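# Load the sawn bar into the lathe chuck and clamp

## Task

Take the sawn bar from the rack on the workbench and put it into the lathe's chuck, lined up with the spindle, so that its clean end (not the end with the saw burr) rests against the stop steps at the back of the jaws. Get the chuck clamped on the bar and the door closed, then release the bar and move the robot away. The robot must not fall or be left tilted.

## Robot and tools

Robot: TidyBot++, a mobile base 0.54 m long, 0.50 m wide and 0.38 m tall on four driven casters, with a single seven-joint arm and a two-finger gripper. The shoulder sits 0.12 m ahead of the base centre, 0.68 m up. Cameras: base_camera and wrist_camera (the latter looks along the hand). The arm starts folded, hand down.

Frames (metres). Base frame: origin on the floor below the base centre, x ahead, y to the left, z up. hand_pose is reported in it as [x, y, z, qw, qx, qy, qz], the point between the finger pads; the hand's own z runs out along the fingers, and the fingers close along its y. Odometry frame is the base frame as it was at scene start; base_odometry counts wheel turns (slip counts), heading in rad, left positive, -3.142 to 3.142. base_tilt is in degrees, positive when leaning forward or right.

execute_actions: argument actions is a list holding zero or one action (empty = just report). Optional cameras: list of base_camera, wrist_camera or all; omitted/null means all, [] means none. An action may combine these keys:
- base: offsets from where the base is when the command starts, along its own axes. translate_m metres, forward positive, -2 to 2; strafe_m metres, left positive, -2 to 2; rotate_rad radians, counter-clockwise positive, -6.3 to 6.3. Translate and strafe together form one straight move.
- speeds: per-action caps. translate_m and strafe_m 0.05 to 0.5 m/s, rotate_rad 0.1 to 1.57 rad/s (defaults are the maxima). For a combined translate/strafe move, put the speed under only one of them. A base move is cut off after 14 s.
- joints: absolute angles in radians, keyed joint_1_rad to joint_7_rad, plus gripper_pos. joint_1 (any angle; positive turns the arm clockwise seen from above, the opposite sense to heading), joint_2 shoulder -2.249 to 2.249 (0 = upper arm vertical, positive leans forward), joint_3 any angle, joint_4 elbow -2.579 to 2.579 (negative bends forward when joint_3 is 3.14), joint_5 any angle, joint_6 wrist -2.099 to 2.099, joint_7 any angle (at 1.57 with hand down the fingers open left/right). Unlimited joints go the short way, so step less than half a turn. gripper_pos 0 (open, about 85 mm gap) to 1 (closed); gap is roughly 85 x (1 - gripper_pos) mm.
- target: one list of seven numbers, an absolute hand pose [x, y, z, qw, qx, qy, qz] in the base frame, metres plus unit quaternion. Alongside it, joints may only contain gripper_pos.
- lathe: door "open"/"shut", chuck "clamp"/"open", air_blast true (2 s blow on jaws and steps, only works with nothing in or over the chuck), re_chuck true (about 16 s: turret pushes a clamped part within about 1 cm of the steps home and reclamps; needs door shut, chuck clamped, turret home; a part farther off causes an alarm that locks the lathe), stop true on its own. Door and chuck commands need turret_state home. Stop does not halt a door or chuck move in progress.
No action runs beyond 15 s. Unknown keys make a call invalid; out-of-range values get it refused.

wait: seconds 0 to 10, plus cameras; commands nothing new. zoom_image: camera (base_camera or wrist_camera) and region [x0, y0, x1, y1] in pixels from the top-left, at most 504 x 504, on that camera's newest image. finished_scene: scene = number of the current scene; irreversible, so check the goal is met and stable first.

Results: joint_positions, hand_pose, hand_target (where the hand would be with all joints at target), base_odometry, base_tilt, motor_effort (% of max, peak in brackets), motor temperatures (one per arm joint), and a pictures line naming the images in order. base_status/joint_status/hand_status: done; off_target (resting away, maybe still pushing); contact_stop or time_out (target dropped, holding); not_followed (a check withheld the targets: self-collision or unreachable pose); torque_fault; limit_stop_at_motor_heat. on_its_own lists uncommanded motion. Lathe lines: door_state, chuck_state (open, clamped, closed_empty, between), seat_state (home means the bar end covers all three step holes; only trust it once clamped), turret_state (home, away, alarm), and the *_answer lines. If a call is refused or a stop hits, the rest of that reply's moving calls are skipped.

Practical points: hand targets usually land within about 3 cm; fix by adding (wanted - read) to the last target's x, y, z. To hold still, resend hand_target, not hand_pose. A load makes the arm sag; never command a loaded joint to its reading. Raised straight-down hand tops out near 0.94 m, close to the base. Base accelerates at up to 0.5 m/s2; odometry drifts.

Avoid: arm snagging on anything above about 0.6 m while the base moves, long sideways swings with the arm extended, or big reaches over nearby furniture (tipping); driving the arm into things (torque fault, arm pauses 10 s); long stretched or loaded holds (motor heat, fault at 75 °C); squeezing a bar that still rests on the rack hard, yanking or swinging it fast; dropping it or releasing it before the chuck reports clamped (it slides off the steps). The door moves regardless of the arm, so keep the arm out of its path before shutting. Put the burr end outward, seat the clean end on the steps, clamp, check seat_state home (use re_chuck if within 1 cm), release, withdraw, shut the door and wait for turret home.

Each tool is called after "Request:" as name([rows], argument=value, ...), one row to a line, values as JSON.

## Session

Request:
execute_actions([
  {"joints":{"joint_6_rad":0.3},"lathe":{"door":"open"}},
])

Request:
execute_actions([
  {"joints":{"joint_1_rad":1.4}},
], cameras=["wrist_camera"])

Request:
execute_actions([
  {"joints":{"joint_1_rad":2.8}},
], cameras=["wrist_camera"])

Request:
execute_actions([
  {"joints":{"joint_1_rad":-2.0}},
], cameras=["wrist_camera"])

Request:
execute_actions([
  {"joints":{"joint_1_rad":-0.8}},
], cameras=["wrist_camera"])

Scene clock: 1.77 s.
Motor temperatures (°C): [30 36 31 30 41 47 49]
base_odometry: x=+0.000 y=+0.000 heading=+0.000
base_tilt: forward=-0.2 right=+0.3
base_status: not commanded
joint_positions: joint_1_rad=-0.030 joint_2_rad=-0.353 joint_3_rad=+3.122 joint_4_rad=-2.507 joint_5_rad=-0.014 joint_6_rad=+0.241 joint_7_rad=+1.605 gripper_pos=+0.000
joint_status: all done
motor_effort: joint_1_rad=+0(1) joint_2_rad=-7(8) joint_3_rad=+1(1) joint_4_rad=+17(17) joint_5_rad=+1(1) joint_6_rad=+7(9) joint_7_rad=+0(1)
hand_pose: x=+0.5286 y=+0.0212 z=+0.7991 quat_wxyz=(-0.004, +0.817, +0.029, +0.576) (m; base frame)
hand_target: x=+0.5344 y=+0.0213 z=+0.8168 quat_wxyz=(-0.004, +0.799, +0.029, +0.600) (m; base frame)
hand_status: not commanded
lathe: door_state=between chuck_state=open seat_state=open turret_state=home door_answer=taken chuck_answer=taken re_chuck_answer=taken
pictures: base_camera, wrist_camera
Images, in order (width x height): base_camera 644x364, wrist_camera 644x476.

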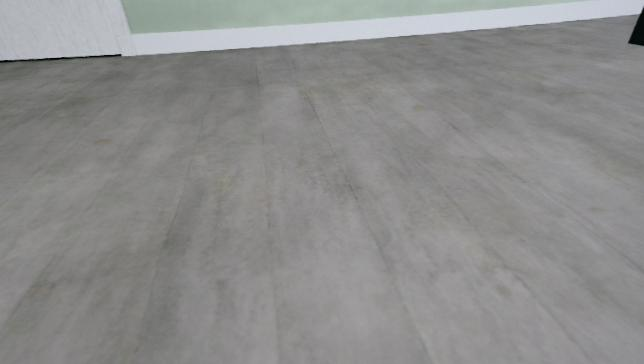

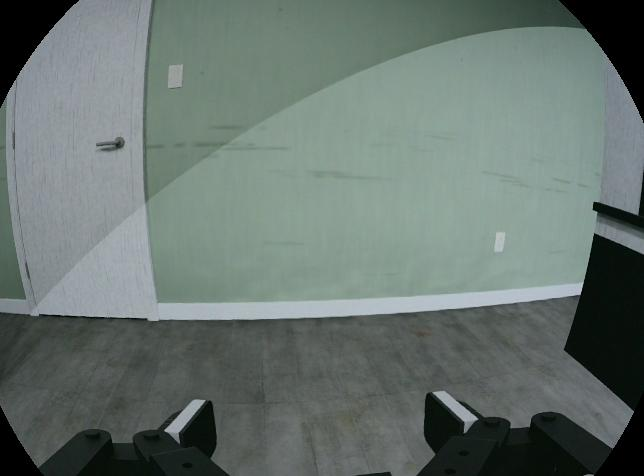

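Scene clock: 4.43 s.
Motor temperatures (°C): [30 36 31 30 41 47 49]
base_odometry: x=+0.000 y=+0.000 heading=+0.000
base_tilt: forward=-0.1 right=+0.3
base_status: not commanded
joint_positions: joint_1_rad=+1.377 joint_2_rad=-0.353 joint_3_rad=+3.122 joint_4_rad=-2.507 joint_5_rad=-0.014 joint_6_rad=+0.242 joint_7_rad=+1.605 gripper_pos=+0.000
joint_status: all done
motor_effort: joint_1_rad=+0(1) joint_2_rad=-8(8) joint_3_rad=+0(2) joint_4_rad=+17(17) joint_5_rad=+0(1) joint_6_rad=+7(8) joint_7_rad=+0(1)
hand_pose: x=+0.2067 y=-0.4007 z=+0.7991 quat_wxyz=(+0.370, +0.642, -0.506, +0.442) (m; base frame)
hand_target: x=+0.1984 y=-0.4083 z=+0.8168 quat_wxyz=(+0.391, +0.622, -0.502, +0.456) (m; base frame)
hand_status: not commanded
lathe: door_state=open chuck_state=open seat_state=open turret_state=home door_answer=taken chuck_answer=taken re_chuck_answer=taken
pictures: wrist_camera
Images, in order (width x height): wrist_camera 644x476.

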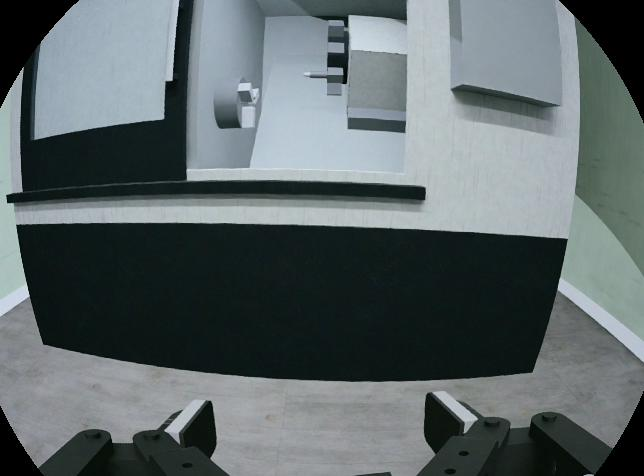

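Scene clock: 7.07 s.
Motor temperatures (°C): [30 36 31 30 41 47 49]
base_odometry: x=+0.000 y=+0.000 heading=+0.000
base_tilt: forward=-0.2 right=+0.3
base_status: not commanded
joint_positions: joint_1_rad=+2.777 joint_2_rad=-0.353 joint_3_rad=+3.122 joint_4_rad=-2.507 joint_5_rad=-0.014 joint_6_rad=+0.242 joint_7_rad=+1.605 gripper_pos=+0.000
joint_status: all done
motor_effort: joint_1_rad=+0(1) joint_2_rad=-7(8) joint_3_rad=+1(2) joint_4_rad=+17(17) joint_5_rad=+1(1) joint_6_rad=+7(8) joint_7_rad=-1(1)
hand_pose: x=-0.2609 y=-0.1546 z=+0.7992 quat_wxyz=(+0.568, +0.165, -0.800, +0.100) (m; base frame)
hand_target: x=-0.2699 y=-0.1476 z=+0.8168 quat_wxyz=(+0.593, +0.152, -0.785, +0.097) (m; base frame)
hand_status: not commanded
lathe: door_state=open chuck_state=open seat_state=open turret_state=home door_answer=taken chuck_answer=taken re_chuck_answer=taken
pictures: wrist_camera
Images, in order (width x height): wrist_camera 644x476.

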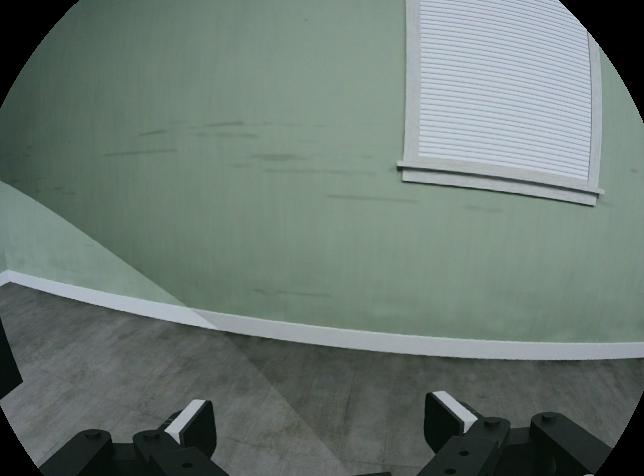

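Scene clock: 9.80 s.
Motor temperatures (°C): [30 36 31 30 41 47 49]
base_odometry: x=+0.000 y=+0.000 heading=+0.000
base_tilt: forward=-0.2 right=+0.3
base_status: not commanded
joint_positions: joint_1_rad=+4.260 joint_2_rad=-0.353 joint_3_rad=+3.122 joint_4_rad=-2.507 joint_5_rad=-0.014 joint_6_rad=+0.242 joint_7_rad=+1.605 gripper_pos=+0.000
joint_status: all done
motor_effort: joint_1_rad=+0(1) joint_2_rad=-7(8) joint_3_rad=+0(1) joint_4_rad=+17(17) joint_5_rad=+1(1) joint_6_rad=+7(9) joint_7_rad=+0(2)
hand_pose: x=-0.0682 y=+0.3650 z=+0.7992 quat_wxyz=(+0.486, -0.419, -0.701, -0.310) (m; base frame)
hand_target: x=-0.0621 y=+0.3745 z=+0.8168 quat_wxyz=(+0.503, -0.418, -0.682, -0.329) (m; base frame)
hand_status: not commanded
lathe: door_state=open chuck_state=open seat_state=open turret_state=home door_answer=taken chuck_answer=taken re_chuck_answer=taken
pictures: wrist_camera
Images, in order (width x height): wrist_camera 644x476.

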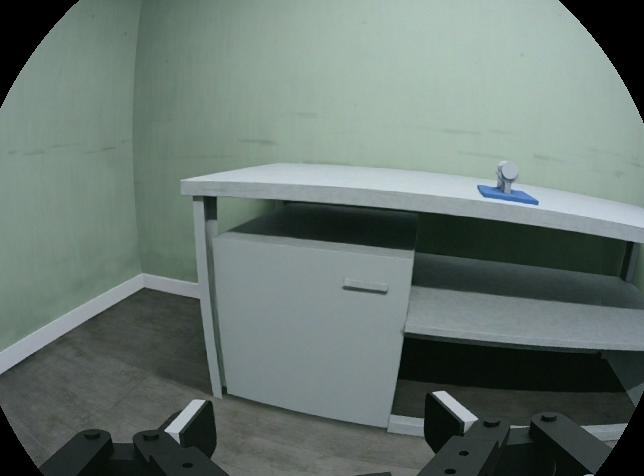

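Scene clock: 12.27 s.
Motor temperatures (°C): [30 36 31 30 41 48 49]
base_odometry: x=+0.000 y=+0.000 heading=+0.000
base_tilt: forward=-0.1 right=+0.3
base_status: not commanded
joint_positions: joint_1_rad=+5.460 joint_2_rad=-0.353 joint_3_rad=+3.122 joint_4_rad=-2.507 joint_5_rad=-0.014 joint_6_rad=+0.242 joint_7_rad=+1.605 gripper_pos=+0.000
joint_status: all done
motor_effort: joint_1_rad=+0(2) joint_2_rad=-7(8) joint_3_rad=+1(2) joint_4_rad=+17(17) joint_5_rad=+1(1) joint_6_rad=+8(9) joint_7_rad=+0(1)
hand_pose: x=+0.3913 y=+0.3067 z=+0.7993 quat_wxyz=(+0.227, -0.742, -0.342, -0.530) (m; base frame)
hand_target: x=+0.4024 y=+0.3045 z=+0.8168 quat_wxyz=(+0.229, -0.730, -0.327, -0.555) (m; base frame)
hand_status: not commanded
lathe: door_state=open chuck_state=open seat_state=open turret_state=home door_answer=taken chuck_answer=taken re_chuck_answer=taken
pictures: wrist_camera
Images, in order (width x height): wrist_camera 644x476.

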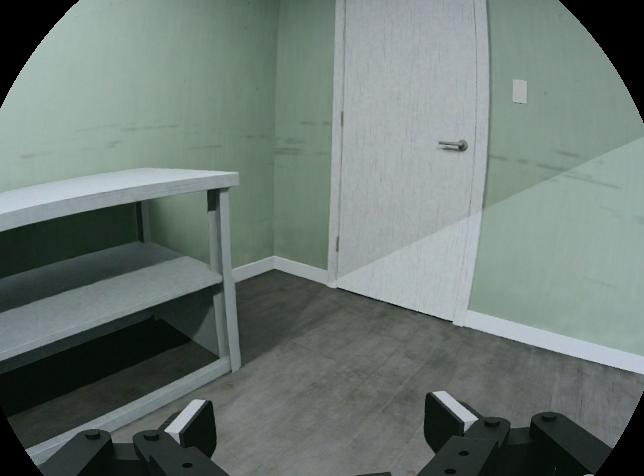

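Request:
execute_actions([
  {"base":{"rotate_rad":1.69},"joints":{"joint_1_rad":0.0,"joint_3_rad":3.14,"joint_6_rad":0.0,"joint_7_rad":1.57}},
])

Scene clock: 15.13 s.
Motor temperatures (°C): [30 36 31 31 41 47 49]
base_odometry: x=+0.000 y=+0.000 heading=+1.689
base_tilt: forward=-0.2 right=+0.3
base_status: done
joint_positions: joint_1_rad=+6.260 joint_2_rad=-0.353 joint_3_rad=+3.124 joint_4_rad=-2.507 joint_5_rad=-0.014 joint_6_rad=+0.062 joint_7_rad=+1.605 gripper_pos=+0.000
joint_status: all done
motor_effort: joint_1_rad=+0(1) joint_2_rad=-7(8) joint_3_rad=+0(2) joint_4_rad=+17(17) joint_5_rad=+0(1) joint_6_rad=+7(9) joint_7_rad=-1(2)
hand_pose: x=+0.5055 y=+0.0168 z=+0.7485 quat_wxyz=(+0.002, -0.865, -0.027, -0.501) (m; base frame)
hand_target: x=+0.4962 y=+0.0019 z=+0.7325 quat_wxyz=(+0.004, -0.880, +0.006, -0.474) (m; base frame)
hand_status: not commanded
lathe: door_state=open chuck_state=open seat_state=open turret_state=home door_answer=taken chuck_answer=taken re_chuck_answer=taken
pictures: base_camera, wrist_camera
Images, in order (width x height): base_camera 644x364, wrist_camera 644x476.

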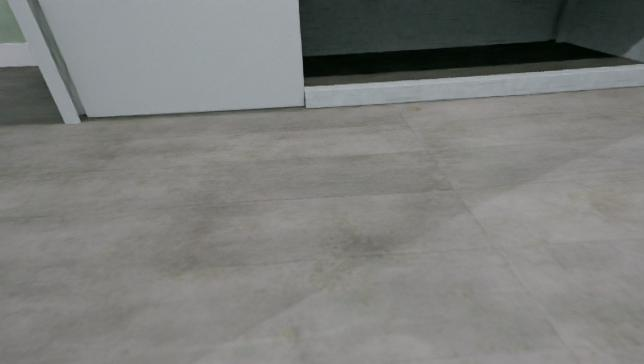

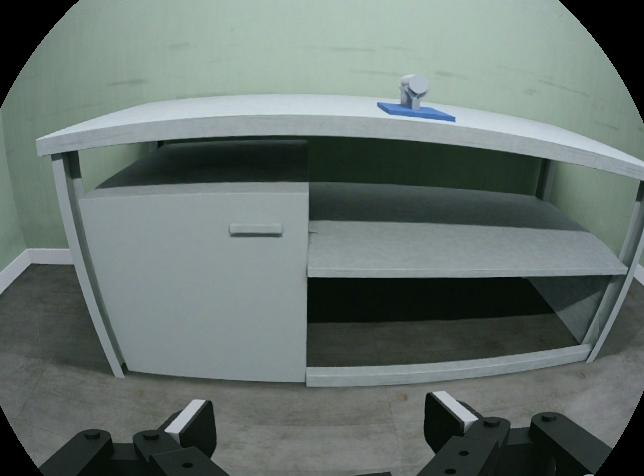

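Request:
execute_actions([
  {"base":{"rotate_rad":0.11},"joints":{"joint_2_rad":-0.1,"joint_4_rad":-1.5,"joint_6_rad":-0.7,"joint_1_rad":0.0,"joint_3_rad":3.14,"joint_7_rad":1.57}},
], cameras=["base_camera"])

Request:
execute_actions([
  {"base":{"translate_m":0.33,"strafe_m":-0.31}},
])

Scene clock: 17.90 s.
Motor temperatures (°C): [30 36 31 31 41 47 49]
base_odometry: x=+0.000 y=+0.000 heading=+1.798
base_tilt: forward=-0.1 right=+0.3
base_status: done
joint_positions: joint_1_rad=+6.264 joint_2_rad=-0.124 joint_3_rad=+3.127 joint_4_rad=-1.531 joint_5_rad=-0.014 joint_6_rad=-0.637 joint_7_rad=+1.605 gripper_pos=+0.000
joint_status: all done
motor_effort: joint_1_rad=+0(2) joint_2_rad=-17(18) joint_3_rad=+0(2) joint_4_rad=+19(20) joint_5_rad=+1(1) joint_6_rad=+7(8) joint_7_rad=+0(1)
hand_pose: x=+0.6537 y=+0.0226 z=+1.0087 quat_wxyz=(+0.006, -0.853, -0.027, -0.522) (m; base frame)
hand_target: x=+0.6555 y=+0.0050 z=+0.9968 quat_wxyz=(+0.007, -0.867, +0.002, -0.498) (m; base frame)
hand_status: not commanded
lathe: door_state=open chuck_state=open seat_state=open turret_state=home door_answer=taken chuck_answer=taken re_chuck_answer=taken
pictures: base_camera
Images, in order (width x height): base_camera 644x364.

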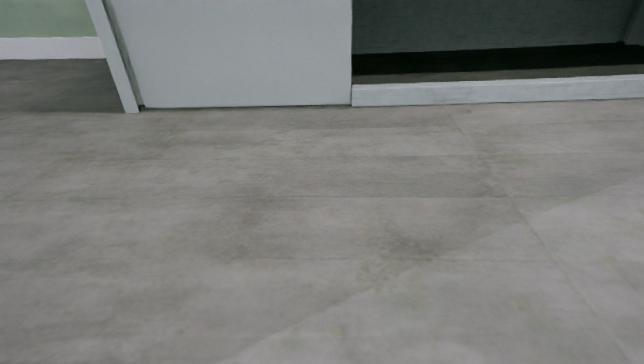

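Scene clock: 20.07 s.
Motor temperatures (°C): [30 36 31 31 41 47 49]
base_odometry: x=+0.228 y=+0.391 heading=+1.798
base_tilt: forward=-0.1 right=+0.3
base_status: done
joint_positions: joint_1_rad=+6.268 joint_2_rad=-0.109 joint_3_rad=+3.132 joint_4_rad=-1.529 joint_5_rad=-0.014 joint_6_rad=-0.641 joint_7_rad=+1.605 gripper_pos=+0.000
joint_status: not commanded
motor_effort: joint_1_rad=+0(2) joint_2_rad=-18(21) joint_3_rad=+0(3) joint_4_rad=+19(20) joint_5_rad=+1(1) joint_6_rad=+7(8) joint_7_rad=+0(1)
hand_pose: x=+0.6585 y=+0.0175 z=+1.0005 quat_wxyz=(+0.004, -0.857, -0.023, -0.514) (m; base frame)
hand_target: x=+0.6555 y=+0.0050 z=+0.9968 quat_wxyz=(+0.007, -0.867, +0.002, -0.498) (m; base frame)
hand_status: not commanded
lathe: door_state=open chuck_state=open seat_state=open turret_state=home door_answer=taken chuck_answer=taken re_chuck_answer=taken
pictures: base_camera, wrist_camera
Images, in order (width x height): base_camera 644x364, wrist_camera 644x476.

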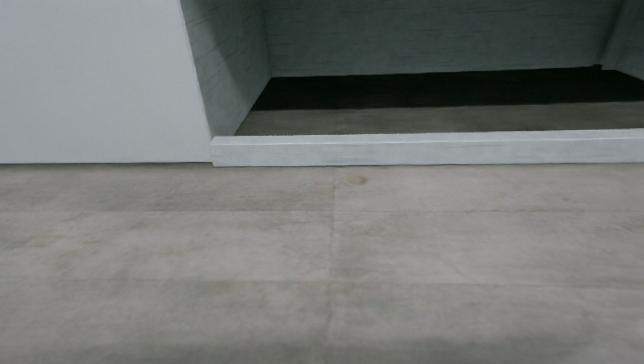

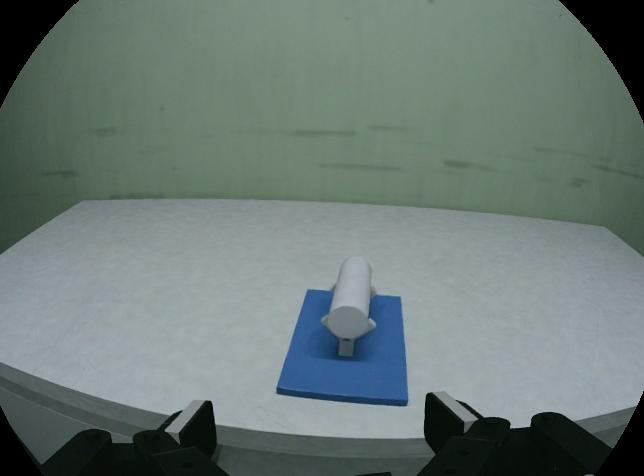

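Request:
zoom_image(camera="wrist_camera", region=[270, 240, 430, 420])

Scaled by 2.800.

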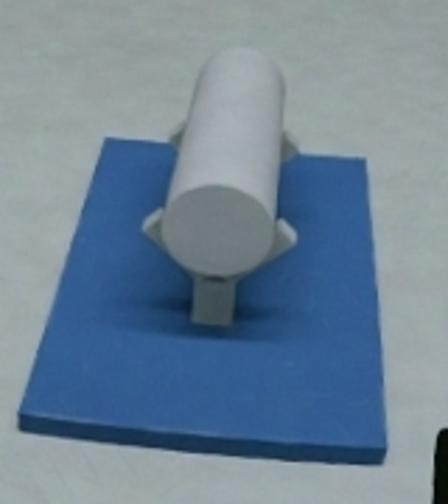

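Request:
execute_actions([
  {"base":{"translate_m":0.44},"speeds":{"translate_m":0.3},"joints":{"joint_2_rad":0.12,"joint_4_rad":-1.0,"joint_6_rad":-2.0,"joint_1_rad":-0.01,"joint_7_rad":-1.5}},
])

Scene clock: 24.00 s.
Motor temperatures (°C): [30 36 31 31 41 47 49]
base_odometry: x=+0.129 y=+0.821 heading=+1.798
base_tilt: forward=-0.1 right=+0.3
base_status: done
joint_positions: joint_1_rad=+6.268 joint_2_rad=+0.095 joint_3_rad=+3.132 joint_4_rad=-1.029 joint_5_rad=-0.014 joint_6_rad=-1.938 joint_7_rad=-1.418 gripper_pos=+0.000
joint_status: all done
motor_effort: joint_1_rad=+0(1) joint_2_rad=-20(23) joint_3_rad=+0(2) joint_4_rad=+13(20) joint_5_rad=+1(1) joint_6_rad=+0(9) joint_7_rad=+0(2)
hand_pose: x=+0.4666 y=+0.0137 z=+0.9263 quat_wxyz=(+0.040, -0.091, +0.995, +0.004) (m; base frame)
hand_target: x=+0.4589 y=+0.0092 z=+0.9253 quat_wxyz=(+0.011, -0.044, +0.999, +0.006) (m; base frame)
hand_status: not commanded
lathe: door_state=open chuck_state=open seat_state=open turret_state=home door_answer=taken chuck_answer=taken re_chuck_answer=taken
pictures: base_camera, wrist_camera
Images, in order (width x height): base_camera 644x364, wrist_camera 644x476.

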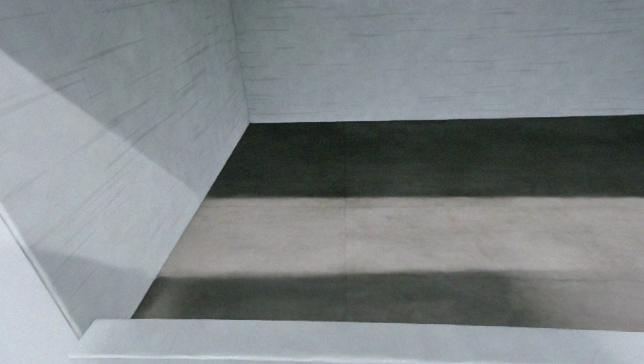

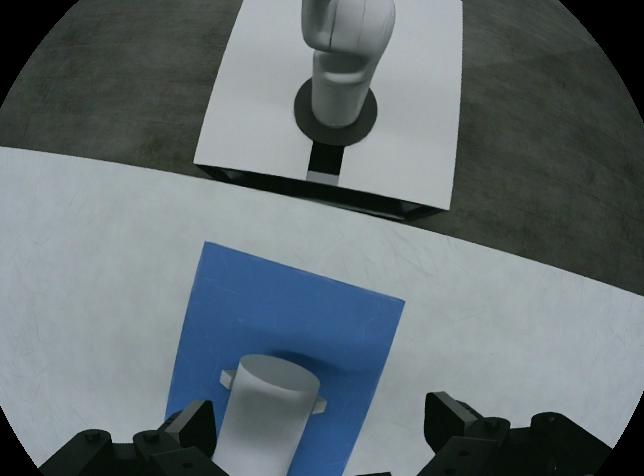

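Request:
execute_actions(actions=[])

Scene clock: 24.60 s.
Motor temperatures (°C): [30 36 31 31 41 47 49]
base_odometry: x=+0.129 y=+0.821 heading=+1.798
base_tilt: forward=-0.1 right=+0.3
base_status: done
joint_positions: joint_1_rad=+6.268 joint_2_rad=+0.095 joint_3_rad=+3.132 joint_4_rad=-1.029 joint_5_rad=-0.014 joint_6_rad=-1.939 joint_7_rad=-1.419 gripper_pos=+0.000
joint_status: all done
motor_effort: joint_1_rad=+0(1) joint_2_rad=-20(23) joint_3_rad=+0(2) joint_4_rad=+13(20) joint_5_rad=+1(1) joint_6_rad=+1(9) joint_7_rad=+0(2)
hand_pose: x=+0.4663 y=+0.0137 z=+0.9263 quat_wxyz=(+0.040, -0.090, +0.995, +0.004) (m; base frame)
hand_target: x=+0.4589 y=+0.0092 z=+0.9253 quat_wxyz=(+0.011, -0.044, +0.999, +0.006) (m; base frame)
hand_status: not commanded
lathe: door_state=open chuck_state=open seat_state=open turret_state=home door_answer=taken chuck_answer=taken re_chuck_answer=taken
pictures: base_camera, wrist_camera
Images, in order (width x height): base_camera 644x364, wrist_camera 644x476.

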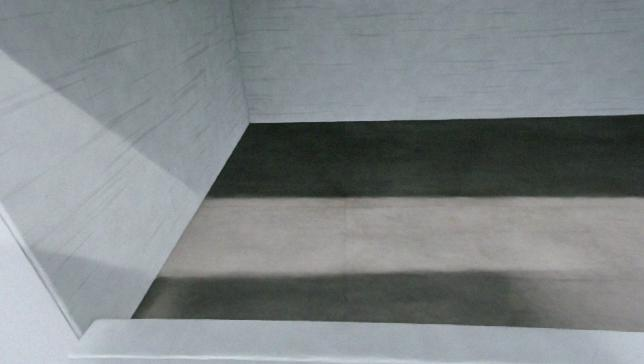

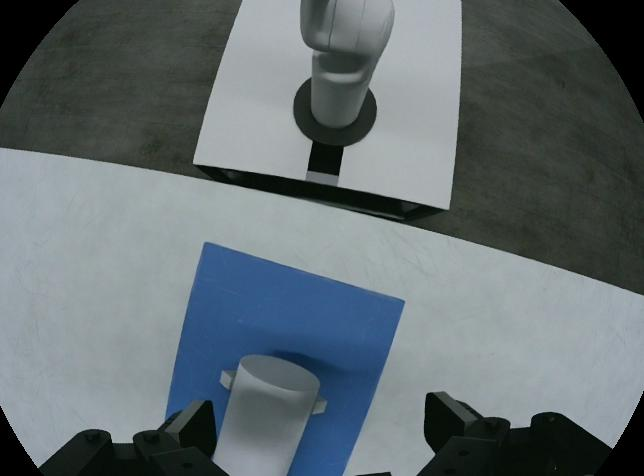

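Request:
execute_actions([
  {"target":[0.505,-0.015,0.915,0,0.05,0.9987,0]},
], cameras=["wrist_camera"])

Scene clock: 28.53 s.
Motor temperatures (°C): [30 35 31 31 41 47 49]
base_odometry: x=+0.129 y=+0.821 heading=+1.798
base_tilt: forward=-0.1 right=+0.3
base_status: not commanded
joint_positions: joint_1_rad=+6.025 joint_2_rad=+0.235 joint_3_rad=+3.644 joint_4_rad=-0.919 joint_5_rad=-0.108 joint_6_rad=-1.968 joint_7_rad=-1.546 gripper_pos=+0.000
joint_status: not commanded
motor_effort: joint_1_rad=+0(2) joint_2_rad=-24(26) joint_3_rad=+1(3) joint_4_rad=+13(14) joint_5_rad=+1(1) joint_6_rad=+0(2) joint_7_rad=-1(1)
hand_pose: x=+0.5121 y=-0.0312 z=+0.9133 quat_wxyz=(+0.022, +0.080, +0.996, -0.010) (m; base frame)
hand_target: x=+0.5050 y=-0.0150 z=+0.9150 quat_wxyz=(+0.000, +0.050, +0.999, +0.000) (m; base frame)
hand_status: off_target (0.018 m and 4.4 deg from the pose sent, 0.049 m and 16.8 deg at the start)
lathe: door_state=open chuck_state=open seat_state=open turret_state=home door_answer=taken chuck_answer=taken re_chuck_answer=taken
pictures: wrist_camera
Images, in order (width x height): wrist_camera 644x476.

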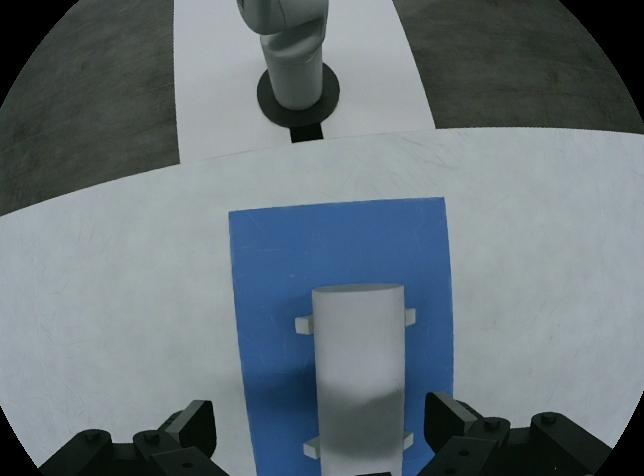

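Request:
execute_actions([
  {"target":[0.553,-0.004,0.905,0,0.024,0.9997,0]},
], cameras=["wrist_camera"])

Request:
execute_actions(actions=[], cameras=["wrist_camera"])

Scene clock: 30.03 s.
Motor temperatures (°C): [30 35 31 31 41 47 49]
base_odometry: x=+0.129 y=+0.821 heading=+1.798
base_tilt: forward=-0.1 right=+0.3
base_status: not commanded
joint_positions: joint_1_rad=+6.024 joint_2_rad=+0.371 joint_3_rad=+3.681 joint_4_rad=-0.769 joint_5_rad=-0.190 joint_6_rad=-2.002 joint_7_rad=-1.531 gripper_pos=+0.000
joint_status: not commanded
motor_effort: joint_1_rad=+0(1) joint_2_rad=-28(31) joint_3_rad=+2(2) joint_4_rad=+13(13) joint_5_rad=+1(1) joint_6_rad=+0(1) joint_7_rad=+0(1)
hand_pose: x=+0.5608 y=-0.0104 z=+0.9029 quat_wxyz=(+0.019, +0.061, +0.998, -0.011) (m; base frame)
hand_target: x=+0.5530 y=-0.0040 z=+0.9050 quat_wxyz=(+0.000, +0.024, +1.000, +0.000) (m; base frame)
hand_status: off_target (0.010 m and 5.0 deg from the pose sent, 0.050 m and 7.0 deg at the start)
lathe: door_state=open chuck_state=open seat_state=open turret_state=home door_answer=taken chuck_answer=taken re_chuck_answer=taken
pictures: wrist_camera
Images, in order (width x height): wrist_camera 644x476.

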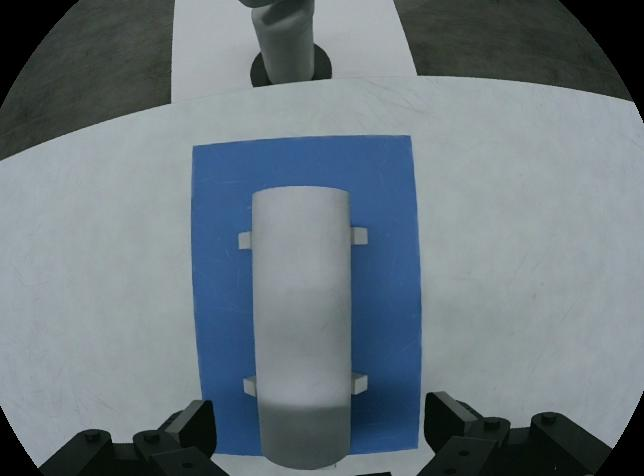

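Scene clock: 30.03 s.
Motor temperatures (°C): [30 35 31 31 41 47 49]
base_odometry: x=+0.129 y=+0.821 heading=+1.798
base_tilt: forward=-0.1 right=+0.3
base_status: not commanded
joint_positions: joint_1_rad=+6.024 joint_2_rad=+0.371 joint_3_rad=+3.681 joint_4_rad=-0.769 joint_5_rad=-0.190 joint_6_rad=-2.002 joint_7_rad=-1.531 gripper_pos=+0.000
joint_status: not commanded
motor_effort: joint_1_rad=+0(1) joint_2_rad=-28(31) joint_3_rad=+2(2) joint_4_rad=+13(13) joint_5_rad=+1(1) joint_6_rad=+0(1) joint_7_rad=+0(1)
hand_pose: x=+0.5608 y=-0.0104 z=+0.9029 quat_wxyz=(+0.019, +0.061, +0.998, -0.011) (m; base frame)
hand_target: x=+0.5530 y=-0.0040 z=+0.9050 quat_wxyz=(+0.000, +0.024, +1.000, +0.000) (m; base frame)
hand_status: off_target (0.010 m and 5.0 deg from the pose sent, 0.050 m and 7.0 deg at the start)
lathe: door_state=open chuck_state=open seat_state=open turret_state=home door_answer=taken chuck_answer=taken re_chuck_answer=taken
pictures: wrist_camera
Images, in order (width x height): wrist_camera 644x476.

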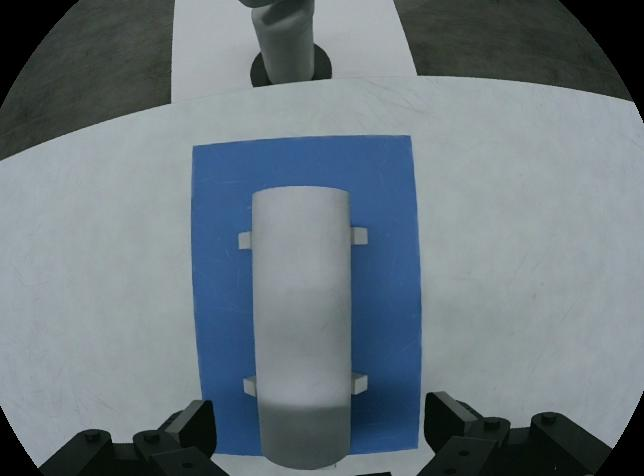

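Request:
zoom_image(camera="wrist_camera", region=[240, 370, 380, 476])

Request:
zoom_image(camera="wrist_camera", region=[230, 160, 380, 240])

Scaled by 3.600.

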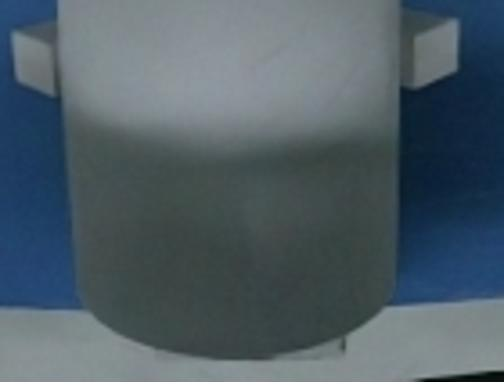

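Scaled by 3.360.

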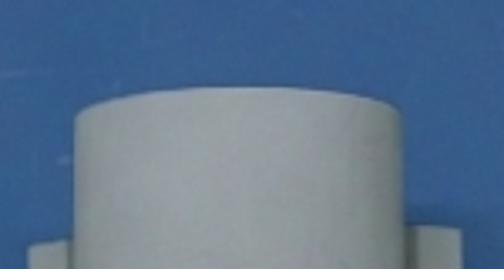

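Request:
execute_actions([
  {"target":[0.553,-0.013,0.882,0.0,0.024,0.9997,0]},
], cameras=["wrist_camera"])

Scene clock: 31.40 s.
Motor temperatures (°C): [30 36 31 31 41 47 49]
base_odometry: x=+0.129 y=+0.821 heading=+1.798
base_tilt: forward=-0.1 right=+0.3
base_status: not commanded
joint_positions: joint_1_rad=+6.024 joint_2_rad=+0.359 joint_3_rad=+3.687 joint_4_rad=-0.848 joint_5_rad=-0.190 joint_6_rad=-1.998 joint_7_rad=-1.514 gripper_pos=+0.000
joint_status: not commanded
motor_effort: joint_1_rad=+0(0) joint_2_rad=-28(29) joint_3_rad=+1(3) joint_4_rad=+13(13) joint_5_rad=+1(1) joint_6_rad=-1(1) joint_7_rad=+0(1)
hand_pose: x=+0.5455 y=-0.0137 z=+0.8860 quat_wxyz=(-0.011, +0.062, +0.998, -0.003) (m; base frame)
hand_target: x=+0.5530 y=-0.0130 z=+0.8820 quat_wxyz=(+0.000, +0.024, +1.000, +0.000) (m; base frame)
hand_status: off_target (0.009 m and 4.6 deg from the pose sent, 0.022 m and 5.0 deg at the start)
lathe: door_state=open chuck_state=open seat_state=open turret_state=home door_answer=taken chuck_answer=taken re_chuck_answer=taken
pictures: wrist_camera
Images, in order (width x height): wrist_camera 644x476.

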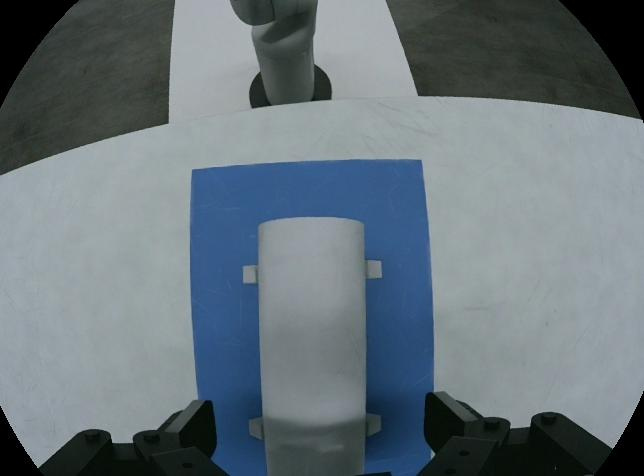

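Request:
execute_actions([
  {"target":[0.557,-0.018,0.862,0.0,0.026,0.9997,0]},
], cameras=["wrist_camera"])

Scene clock: 33.53 s.
Motor temperatures (°C): [30 36 31 31 41 47 49]
base_odometry: x=+0.129 y=+0.821 heading=+1.798
base_tilt: forward=-0.1 right=+0.3
base_status: not commanded
joint_positions: joint_1_rad=+6.024 joint_2_rad=+0.350 joint_3_rad=+3.692 joint_4_rad=-0.926 joint_5_rad=-0.190 joint_6_rad=-1.948 joint_7_rad=-1.504 gripper_pos=+0.000
joint_status: not commanded
motor_effort: joint_1_rad=+0(1) joint_2_rad=-28(30) joint_3_rad=+2(3) joint_4_rad=+13(14) joint_5_rad=+1(1) joint_6_rad=+0(2) joint_7_rad=+0(1)
hand_pose: x=+0.5433 y=-0.0187 z=+0.8676 quat_wxyz=(-0.020, +0.067, +0.998, +0.002) (m; base frame)
hand_target: x=+0.5570 y=-0.0180 z=+0.8620 quat_wxyz=(+0.000, +0.026, +1.000, +0.000) (m; base frame)
hand_status: off_target (0.015 m and 5.2 deg from the pose sent, 0.027 m and 4.4 deg at the start)
lathe: door_state=open chuck_state=open seat_state=open turret_state=home door_answer=taken chuck_answer=taken re_chuck_answer=taken
pictures: wrist_camera
Images, in order (width x height): wrist_camera 644x476.

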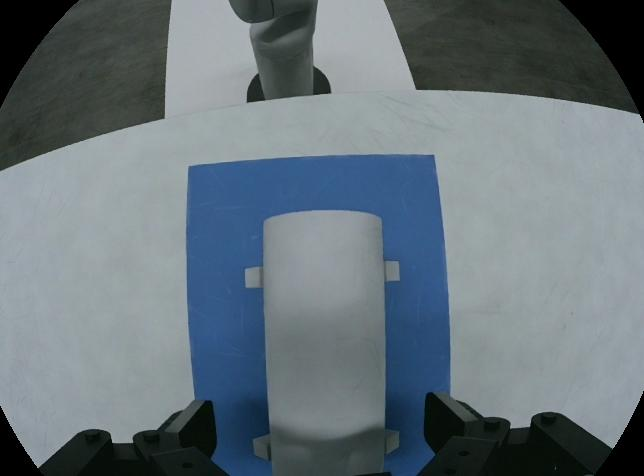

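Request:
execute_actions([
  {"target":[0.562,-0.016,0.858,0.019,0.018,0.9997,0.0]},
], cameras=["wrist_camera"])

Scene clock: 34.33 s.
Motor temperatures (°C): [30 36 31 31 41 47 49]
base_odometry: x=+0.129 y=+0.821 heading=+1.798
base_tilt: forward=-0.1 right=+0.3
base_status: not commanded
joint_positions: joint_1_rad=+6.018 joint_2_rad=+0.327 joint_3_rad=+3.692 joint_4_rad=-0.973 joint_5_rad=-0.190 joint_6_rad=-1.884 joint_7_rad=-1.504 gripper_pos=+0.000
joint_status: not commanded
motor_effort: joint_1_rad=+0(1) joint_2_rad=-28(29) joint_3_rad=+2(3) joint_4_rad=+13(14) joint_5_rad=+1(1) joint_6_rad=+0(1) joint_7_rad=+0(1)
hand_pose: x=+0.5491 y=-0.0208 z=+0.8635 quat_wxyz=(+0.001, +0.067, +0.998, +0.006) (m; base frame)
hand_target: x=+0.5620 y=-0.0160 z=+0.8580 quat_wxyz=(+0.019, +0.018, +1.000, +0.000) (m; base frame)
hand_status: off_target (0.015 m and 6.1 deg from the pose sent, 0.021 m and 7.2 deg at the start)
lathe: door_state=open chuck_state=open seat_state=open turret_state=home door_answer=taken chuck_answer=taken re_chuck_answer=taken
pictures: wrist_camera
Images, in order (width x height): wrist_camera 644x476.

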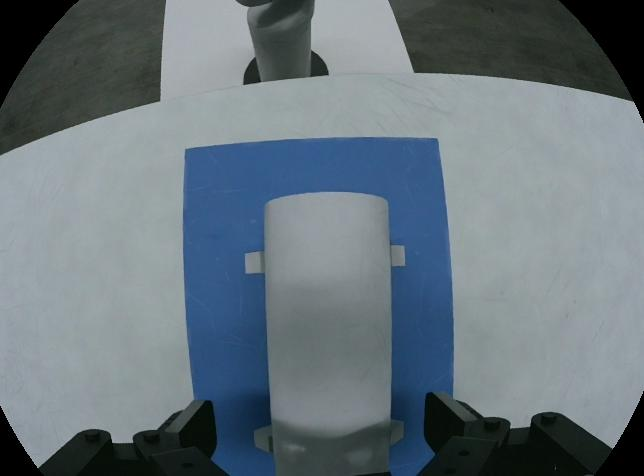

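Request:
execute_actions([
  {"target":[0.558,-0.010,0.857,0.019,0.000,0.9998,0.0], "joints":{"gripper_pos":0.33}},
], cameras=["wrist_camera"])

Scene clock: 35.27 s.
Motor temperatures (°C): [30 36 31 31 41 47 49]
base_odometry: x=+0.129 y=+0.821 heading=+1.798
base_tilt: forward=-0.1 right=+0.3
base_status: not commanded
joint_positions: joint_1_rad=+6.005 joint_2_rad=+0.313 joint_3_rad=+3.685 joint_4_rad=-0.994 joint_5_rad=-0.185 joint_6_rad=-1.873 joint_7_rad=-1.486 gripper_pos=+0.330
joint_status: all done
motor_effort: joint_1_rad=+0(1) joint_2_rad=-27(28) joint_3_rad=+2(3) joint_4_rad=+14(14) joint_5_rad=+1(1) joint_6_rad=-1(1) joint_7_rad=+0(1)
hand_pose: x=+0.5456 y=-0.0160 z=+0.8626 quat_wxyz=(+0.002, +0.052, +0.999, +0.008) (m; base frame)
hand_target: x=+0.5580 y=-0.0100 z=+0.8570 quat_wxyz=(+0.019, +0.000, +1.000, +0.000) (m; base frame)
hand_status: off_target (0.015 m and 6.3 deg from the pose sent, 0.015 m and 8.1 deg at the start)
lathe: door_state=open chuck_state=open seat_state=open turret_state=home door_answer=taken chuck_answer=taken re_chuck_answer=taken
pictures: wrist_camera
Images, in order (width x height): wrist_camera 644x476.

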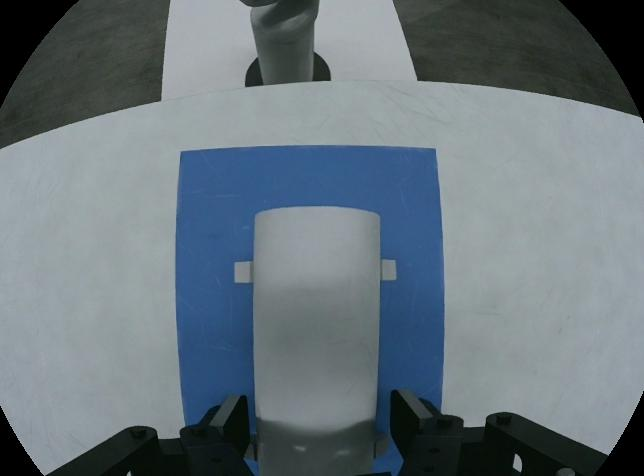

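Request:
execute_actions([
  {"joints":{"gripper_pos":0.42}},
], cameras=["wrist_camera"])

Request:
zoom_image(camera="wrist_camera", region=[200, 360, 440, 476])

Scene clock: 35.97 s.
Motor temperatures (°C): [30 36 31 31 41 47 49]
base_odometry: x=+0.129 y=+0.821 heading=+1.798
base_tilt: forward=-0.1 right=+0.3
base_status: not commanded
joint_positions: joint_1_rad=+6.005 joint_2_rad=+0.313 joint_3_rad=+3.685 joint_4_rad=-0.994 joint_5_rad=-0.185 joint_6_rad=-1.873 joint_7_rad=-1.486 gripper_pos=+0.420
joint_status: all done
motor_effort: joint_1_rad=-1(1) joint_2_rad=-27(27) joint_3_rad=+2(2) joint_4_rad=+13(14) joint_5_rad=+1(1) joint_6_rad=+0(1) joint_7_rad=-1(1)
hand_pose: x=+0.5456 y=-0.0160 z=+0.8626 quat_wxyz=(+0.002, +0.052, +0.999, +0.008) (m; base frame)
hand_target: x=+0.5580 y=-0.0100 z=+0.8570 quat_wxyz=(+0.019, +0.000, +1.000, +0.000) (m; base frame)
hand_status: not commanded
lathe: door_state=open chuck_state=open seat_state=open turret_state=home door_answer=taken chuck_answer=taken re_chuck_answer=taken
pictures: wrist_camera
Images, in order (width x height): wrist_camera 644x476.

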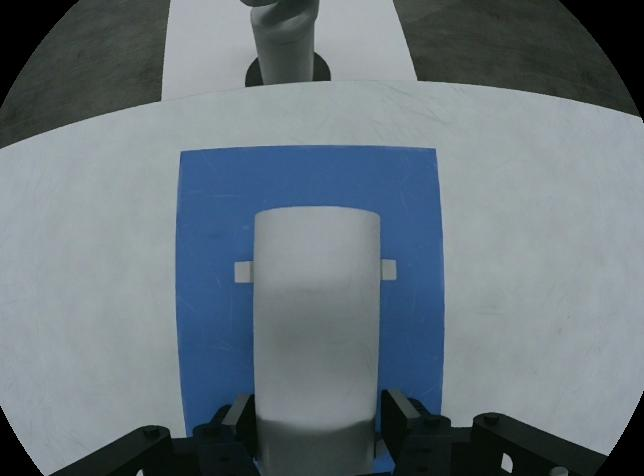

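Scaled by 2.100.

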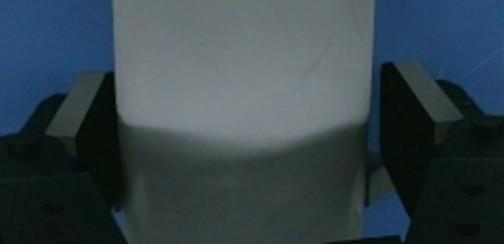

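Request:
execute_actions([
  {"joints":{"gripper_pos":0.5}},
], cameras=["wrist_camera"])

Request:
zoom_image(camera="wrist_camera", region=[200, 360, 440, 476])

Scene clock: 36.53 s.
Motor temperatures (°C): [30 36 31 31 41 47 49]
base_odometry: x=+0.129 y=+0.820 heading=+1.798
base_tilt: forward=-0.1 right=+0.3
base_status: not commanded
joint_positions: joint_1_rad=+6.005 joint_2_rad=+0.312 joint_3_rad=+3.685 joint_4_rad=-0.994 joint_5_rad=-0.184 joint_6_rad=-1.873 joint_7_rad=-1.486 gripper_pos=+0.498
joint_status: all done
motor_effort: joint_1_rad=-1(2) joint_2_rad=-27(27) joint_3_rad=+1(2) joint_4_rad=+14(15) joint_5_rad=+0(1) joint_6_rad=-1(1) joint_7_rad=+0(1)
hand_pose: x=+0.5453 y=-0.0162 z=+0.8629 quat_wxyz=(+0.002, +0.052, +0.999, +0.008) (m; base frame)
hand_target: x=+0.5580 y=-0.0100 z=+0.8570 quat_wxyz=(+0.019, +0.000, +1.000, +0.000) (m; base frame)
hand_status: not commanded
lathe: door_state=open chuck_state=open seat_state=open turret_state=home door_answer=taken chuck_answer=taken re_chuck_answer=taken
pictures: wrist_camera
Images, in order (width x height): wrist_camera 644x476.

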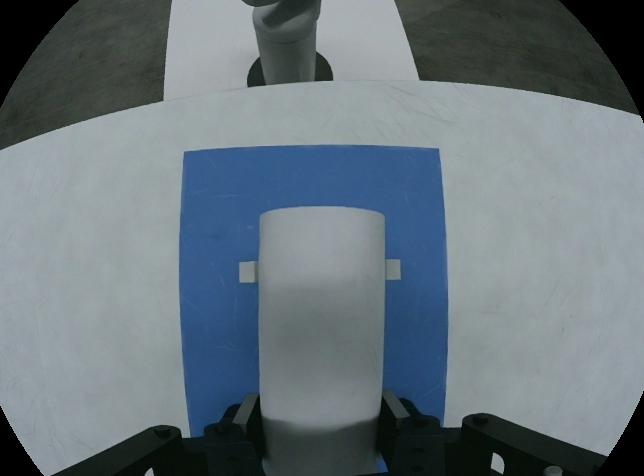

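Scaled by 2.100.

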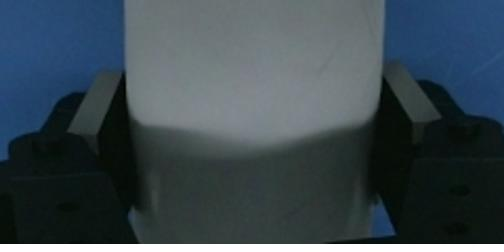

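Request:
execute_actions([
  {"joints":{"gripper_pos":0.6}},
], cameras=[])

Request:
execute_actions([
  {"target":[0.555,-0.009,0.870,0.019,0.000,0.9998,0.0], "joints":{"gripper_pos":0.62}},
], cameras=["wrist_camera"])

Scene clock: 37.13 s.
Motor temperatures (°C): [30 36 31 31 41 47 49]
base_odometry: x=+0.129 y=+0.820 heading=+1.798
base_tilt: forward=-0.1 right=+0.3
base_status: not commanded
joint_positions: joint_1_rad=+6.005 joint_2_rad=+0.310 joint_3_rad=+3.685 joint_4_rad=-0.994 joint_5_rad=-0.184 joint_6_rad=-1.873 joint_7_rad=-1.486 gripper_pos=+0.525
joint_status: gripper_pos off_target (ended at +0.525, target +0.600)
motor_effort: joint_1_rad=+0(1) joint_2_rad=-27(27) joint_3_rad=+1(2) joint_4_rad=+14(14) joint_5_rad=+1(2) joint_6_rad=-1(1) joint_7_rad=+0(2)
hand_pose: x=+0.5449 y=-0.0162 z=+0.8636 quat_wxyz=(+0.003, +0.052, +0.999, +0.008) (m; base frame)
hand_target: x=+0.5580 y=-0.0100 z=+0.8570 quat_wxyz=(+0.019, +0.000, +1.000, +0.000) (m; base frame)
hand_status: not commanded
lathe: door_state=open chuck_state=open seat_state=open turret_state=home door_answer=taken chuck_answer=taken re_chuck_answer=taken
pictures: none
No camera images: "cameras" was empty.

Scene clock: 37.87 s.
Motor temperatures (°C): [30 36 31 31 41 47 49]
base_odometry: x=+0.129 y=+0.820 heading=+1.798
base_tilt: forward=-0.1 right=+0.3
base_status: not commanded
joint_positions: joint_1_rad=+6.005 joint_2_rad=+0.311 joint_3_rad=+3.685 joint_4_rad=-0.992 joint_5_rad=-0.184 joint_6_rad=-1.873 joint_7_rad=-1.485 gripper_pos=+0.526
joint_status: gripper_pos off_target (ended at +0.526, target +0.620)
motor_effort: joint_1_rad=+0(1) joint_2_rad=-29(30) joint_3_rad=+2(2) joint_4_rad=+15(16) joint_5_rad=+1(2) joint_6_rad=+0(1) joint_7_rad=+1(1)
hand_pose: x=+0.5457 y=-0.0161 z=+0.8639 quat_wxyz=(+0.003, +0.051, +0.999, +0.008) (m; base frame)
hand_target: x=+0.5550 y=-0.0090 z=+0.8700 quat_wxyz=(+0.019, +0.000, +1.000, +0.000) (m; base frame)
hand_status: off_target (0.013 m and 6.2 deg from the pose sent, 0.014 m and 6.3 deg at the start)
lathe: door_state=open chuck_state=open seat_state=open turret_state=home door_answer=taken chuck_answer=taken re_chuck_answer=taken
pictures: wrist_camera
Images, in order (width x height): wrist_camera 644x476.

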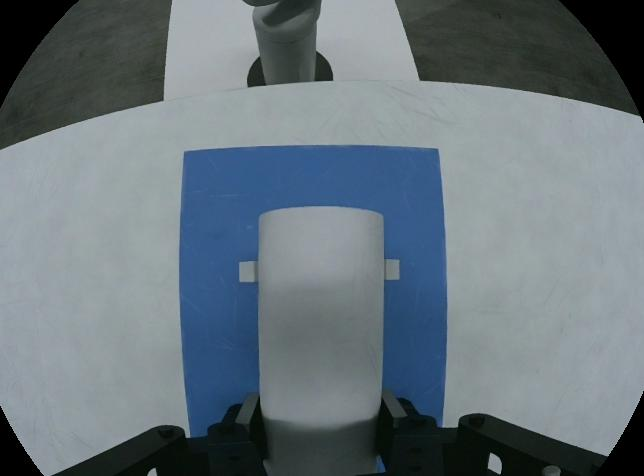

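Request:
execute_actions([
  {"target":[0.553,-0.009,0.878,0.019,0.000,0.9998,0.0], "joints":{"gripper_pos":0.75}},
], cameras=[])

Request:
execute_actions([
  {"joints":{"gripper_pos":1.0}},
], cameras=[])

Request:
execute_actions([
  {"target":[0.540,-0.009,0.935,0.0,0.000,1,0.0]},
], cameras=["wrist_camera"])

Scene clock: 38.63 s.
Motor temperatures (°C): [30 36 31 31 41 47 49]
base_odometry: x=+0.129 y=+0.820 heading=+1.798
base_tilt: forward=-0.1 right=+0.3
base_status: not commanded
joint_positions: joint_1_rad=+6.005 joint_2_rad=+0.313 joint_3_rad=+3.685 joint_4_rad=-0.980 joint_5_rad=-0.184 joint_6_rad=-1.873 joint_7_rad=-1.485 gripper_pos=+0.526
joint_status: gripper_pos off_target (ended at +0.526, target +0.750)
motor_effort: joint_1_rad=+0(1) joint_2_rad=-30(31) joint_3_rad=+2(3) joint_4_rad=+17(18) joint_5_rad=+1(1) joint_6_rad=+0(1) joint_7_rad=+0(1)
hand_pose: x=+0.5487 y=-0.0161 z=+0.8667 quat_wxyz=(+0.008, +0.050, +0.999, +0.006) (m; base frame)
hand_target: x=+0.5530 y=-0.0090 z=+0.8780 quat_wxyz=(+0.019, +0.000, +1.000, +0.000) (m; base frame)
hand_status: off_target (0.014 m and 5.9 deg from the pose sent, 0.017 m and 6.2 deg at the start)
lathe: door_state=open chuck_state=open seat_state=open turret_state=home door_answer=taken chuck_answer=taken re_chuck_answer=taken
pictures: none
No camera images: "cameras" was empty.

Scene clock: 39.30 s.
Motor temperatures (°C): [30 36 31 31 41 47 49]
base_odometry: x=+0.129 y=+0.820 heading=+1.798
base_tilt: forward=-0.1 right=+0.3
base_status: not commanded
joint_positions: joint_1_rad=+6.005 joint_2_rad=+0.313 joint_3_rad=+3.685 joint_4_rad=-0.980 joint_5_rad=-0.184 joint_6_rad=-1.873 joint_7_rad=-1.485 gripper_pos=+0.526
joint_status: gripper_pos off_target (ended at +0.526, target +1.000)
motor_effort: joint_1_rad=+0(1) joint_2_rad=-30(31) joint_3_rad=+2(3) joint_4_rad=+16(17) joint_5_rad=+0(1) joint_6_rad=+0(1) joint_7_rad=-1(1)
hand_pose: x=+0.5487 y=-0.0161 z=+0.8667 quat_wxyz=(+0.008, +0.050, +0.999, +0.006) (m; base frame)
hand_target: x=+0.5530 y=-0.0090 z=+0.8780 quat_wxyz=(+0.019, +0.000, +1.000, +0.000) (m; base frame)
hand_status: not commanded
lathe: door_state=open chuck_state=open seat_state=open turret_state=home door_answer=taken chuck_answer=taken re_chuck_answer=taken
pictures: none
No camera images: "cameras" was empty.

Scene clock: 40.73 s.
Motor temperatures (°C): [30 36 31 31 41 47 49]
base_odometry: x=+0.129 y=+0.820 heading=+1.798
base_tilt: forward=-0.1 right=+0.3
base_status: not commanded
joint_positions: joint_1_rad=+6.062 joint_2_rad=+0.389 joint_3_rad=+3.685 joint_4_rad=-0.648 joint_5_rad=-0.207 joint_6_rad=-2.027 joint_7_rad=-1.485 gripper_pos=+0.526
joint_status: not commanded
motor_effort: joint_1_rad=+0(1) joint_2_rad=-33(33) joint_3_rad=+2(3) joint_4_rad=+15(18) joint_5_rad=+1(1) joint_6_rad=+1(2) joint_7_rad=+0(1)
hand_pose: x=+0.5761 y=-0.0200 z=+0.9302 quat_wxyz=(+0.057, +0.044, +0.997, -0.020) (m; base frame)
hand_target: x=+0.5674 y=-0.0135 z=+0.9363 quat_wxyz=(+0.044, +0.000, +0.999, -0.007) (m; base frame)
hand_status: off_target (0.038 m and 8.5 deg from the pose sent, 0.069 m and 5.9 deg at the start; a joint's target at an end of its range on 35 of 35 steps)
lathe: door_state=open chuck_state=open seat_state=open turret_state=home door_answer=taken chuck_answer=taken re_chuck_answer=taken
pictures: wrist_camera
Images, in order (width x height): wrist_camera 644x476.

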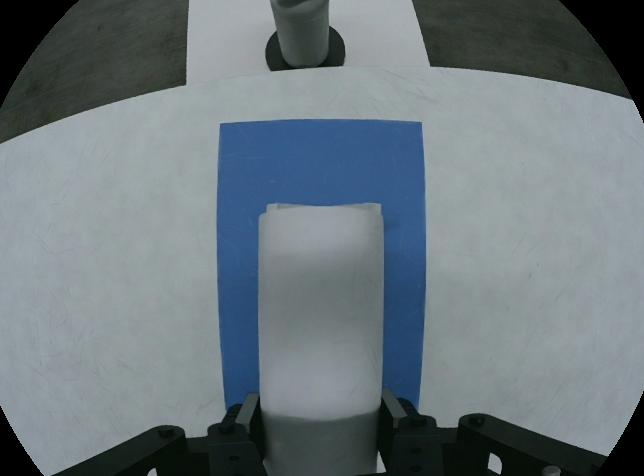

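Request:
execute_actions([
  {"base":{"translate_m":-0.45}},
], cameras=[])

Request:
execute_actions([
  {"joints":{"joint_1_rad":0,"joint_2_rad":-0.35,"joint_3_rad":3.14,"joint_4_rad":-2.0,"joint_5_rad":0,"joint_6_rad":-1.0,"joint_7_rad":-1.57}},
], cameras=["wrist_camera"])

Scene clock: 43.13 s.
Motor temperatures (°C): [30 36 31 31 41 47 49]
base_odometry: x=+0.230 y=+0.382 heading=+1.799
base_tilt: forward=-0.1 right=+0.3
base_status: done
joint_positions: joint_1_rad=+6.069 joint_2_rad=+0.398 joint_3_rad=+3.685 joint_4_rad=-0.644 joint_5_rad=-0.217 joint_6_rad=-2.041 joint_7_rad=-1.485 gripper_pos=+0.526
joint_status: not commanded
motor_effort: joint_1_rad=+0(5) joint_2_rad=-34(37) joint_3_rad=+2(4) joint_4_rad=+14(16) joint_5_rad=+1(2) joint_6_rad=+1(2) joint_7_rad=-1(1)
hand_pose: x=+0.5748 y=-0.0188 z=+0.9263 quat_wxyz=(+0.047, +0.045, +0.998, -0.016) (m; base frame)
hand_target: x=+0.5674 y=-0.0135 z=+0.9363 quat_wxyz=(+0.044, +0.000, +0.999, -0.007) (m; base frame)
hand_status: not commanded
lathe: door_state=open chuck_state=open seat_state=open turret_state=home door_answer=taken chuck_answer=taken re_chuck_answer=taken
pictures: none
No camera images: "cameras" was empty.

Scene clock: 46.10 s.
Motor temperatures (°C): [30 36 31 31 41 47 49]
base_odometry: x=+0.230 y=+0.382 heading=+1.799
base_tilt: forward=-0.2 right=+0.3
base_status: not commanded
joint_positions: joint_1_rad=+6.259 joint_2_rad=-0.327 joint_3_rad=+3.160 joint_4_rad=-2.001 joint_5_rad=-0.037 joint_6_rad=-1.072 joint_7_rad=-1.503 gripper_pos=+0.526
joint_status: all done
motor_effort: joint_1_rad=+0(1) joint_2_rad=-10(34) joint_3_rad=+0(3) joint_4_rad=+20(22) joint_5_rad=+0(2) joint_6_rad=+4(5) joint_7_rad=-1(2)
hand_pose: x=+0.4165 y=+0.0131 z=+0.7607 quat_wxyz=(+0.197, -0.031, +0.980, +0.015) (m; base frame)
hand_target: x=+0.4350 y=+0.0019 z=+0.7778 quat_wxyz=(+0.243, -0.001, +0.970, +0.000) (m; base frame)
hand_status: not commanded
lathe: door_state=open chuck_state=open seat_state=open turret_state=home door_answer=taken chuck_answer=taken re_chuck_answer=taken
pictures: wrist_camera
Images, in order (width x height): wrist_camera 644x476.

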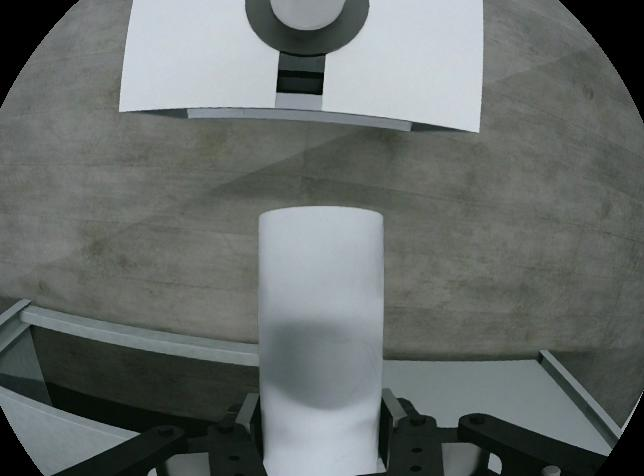

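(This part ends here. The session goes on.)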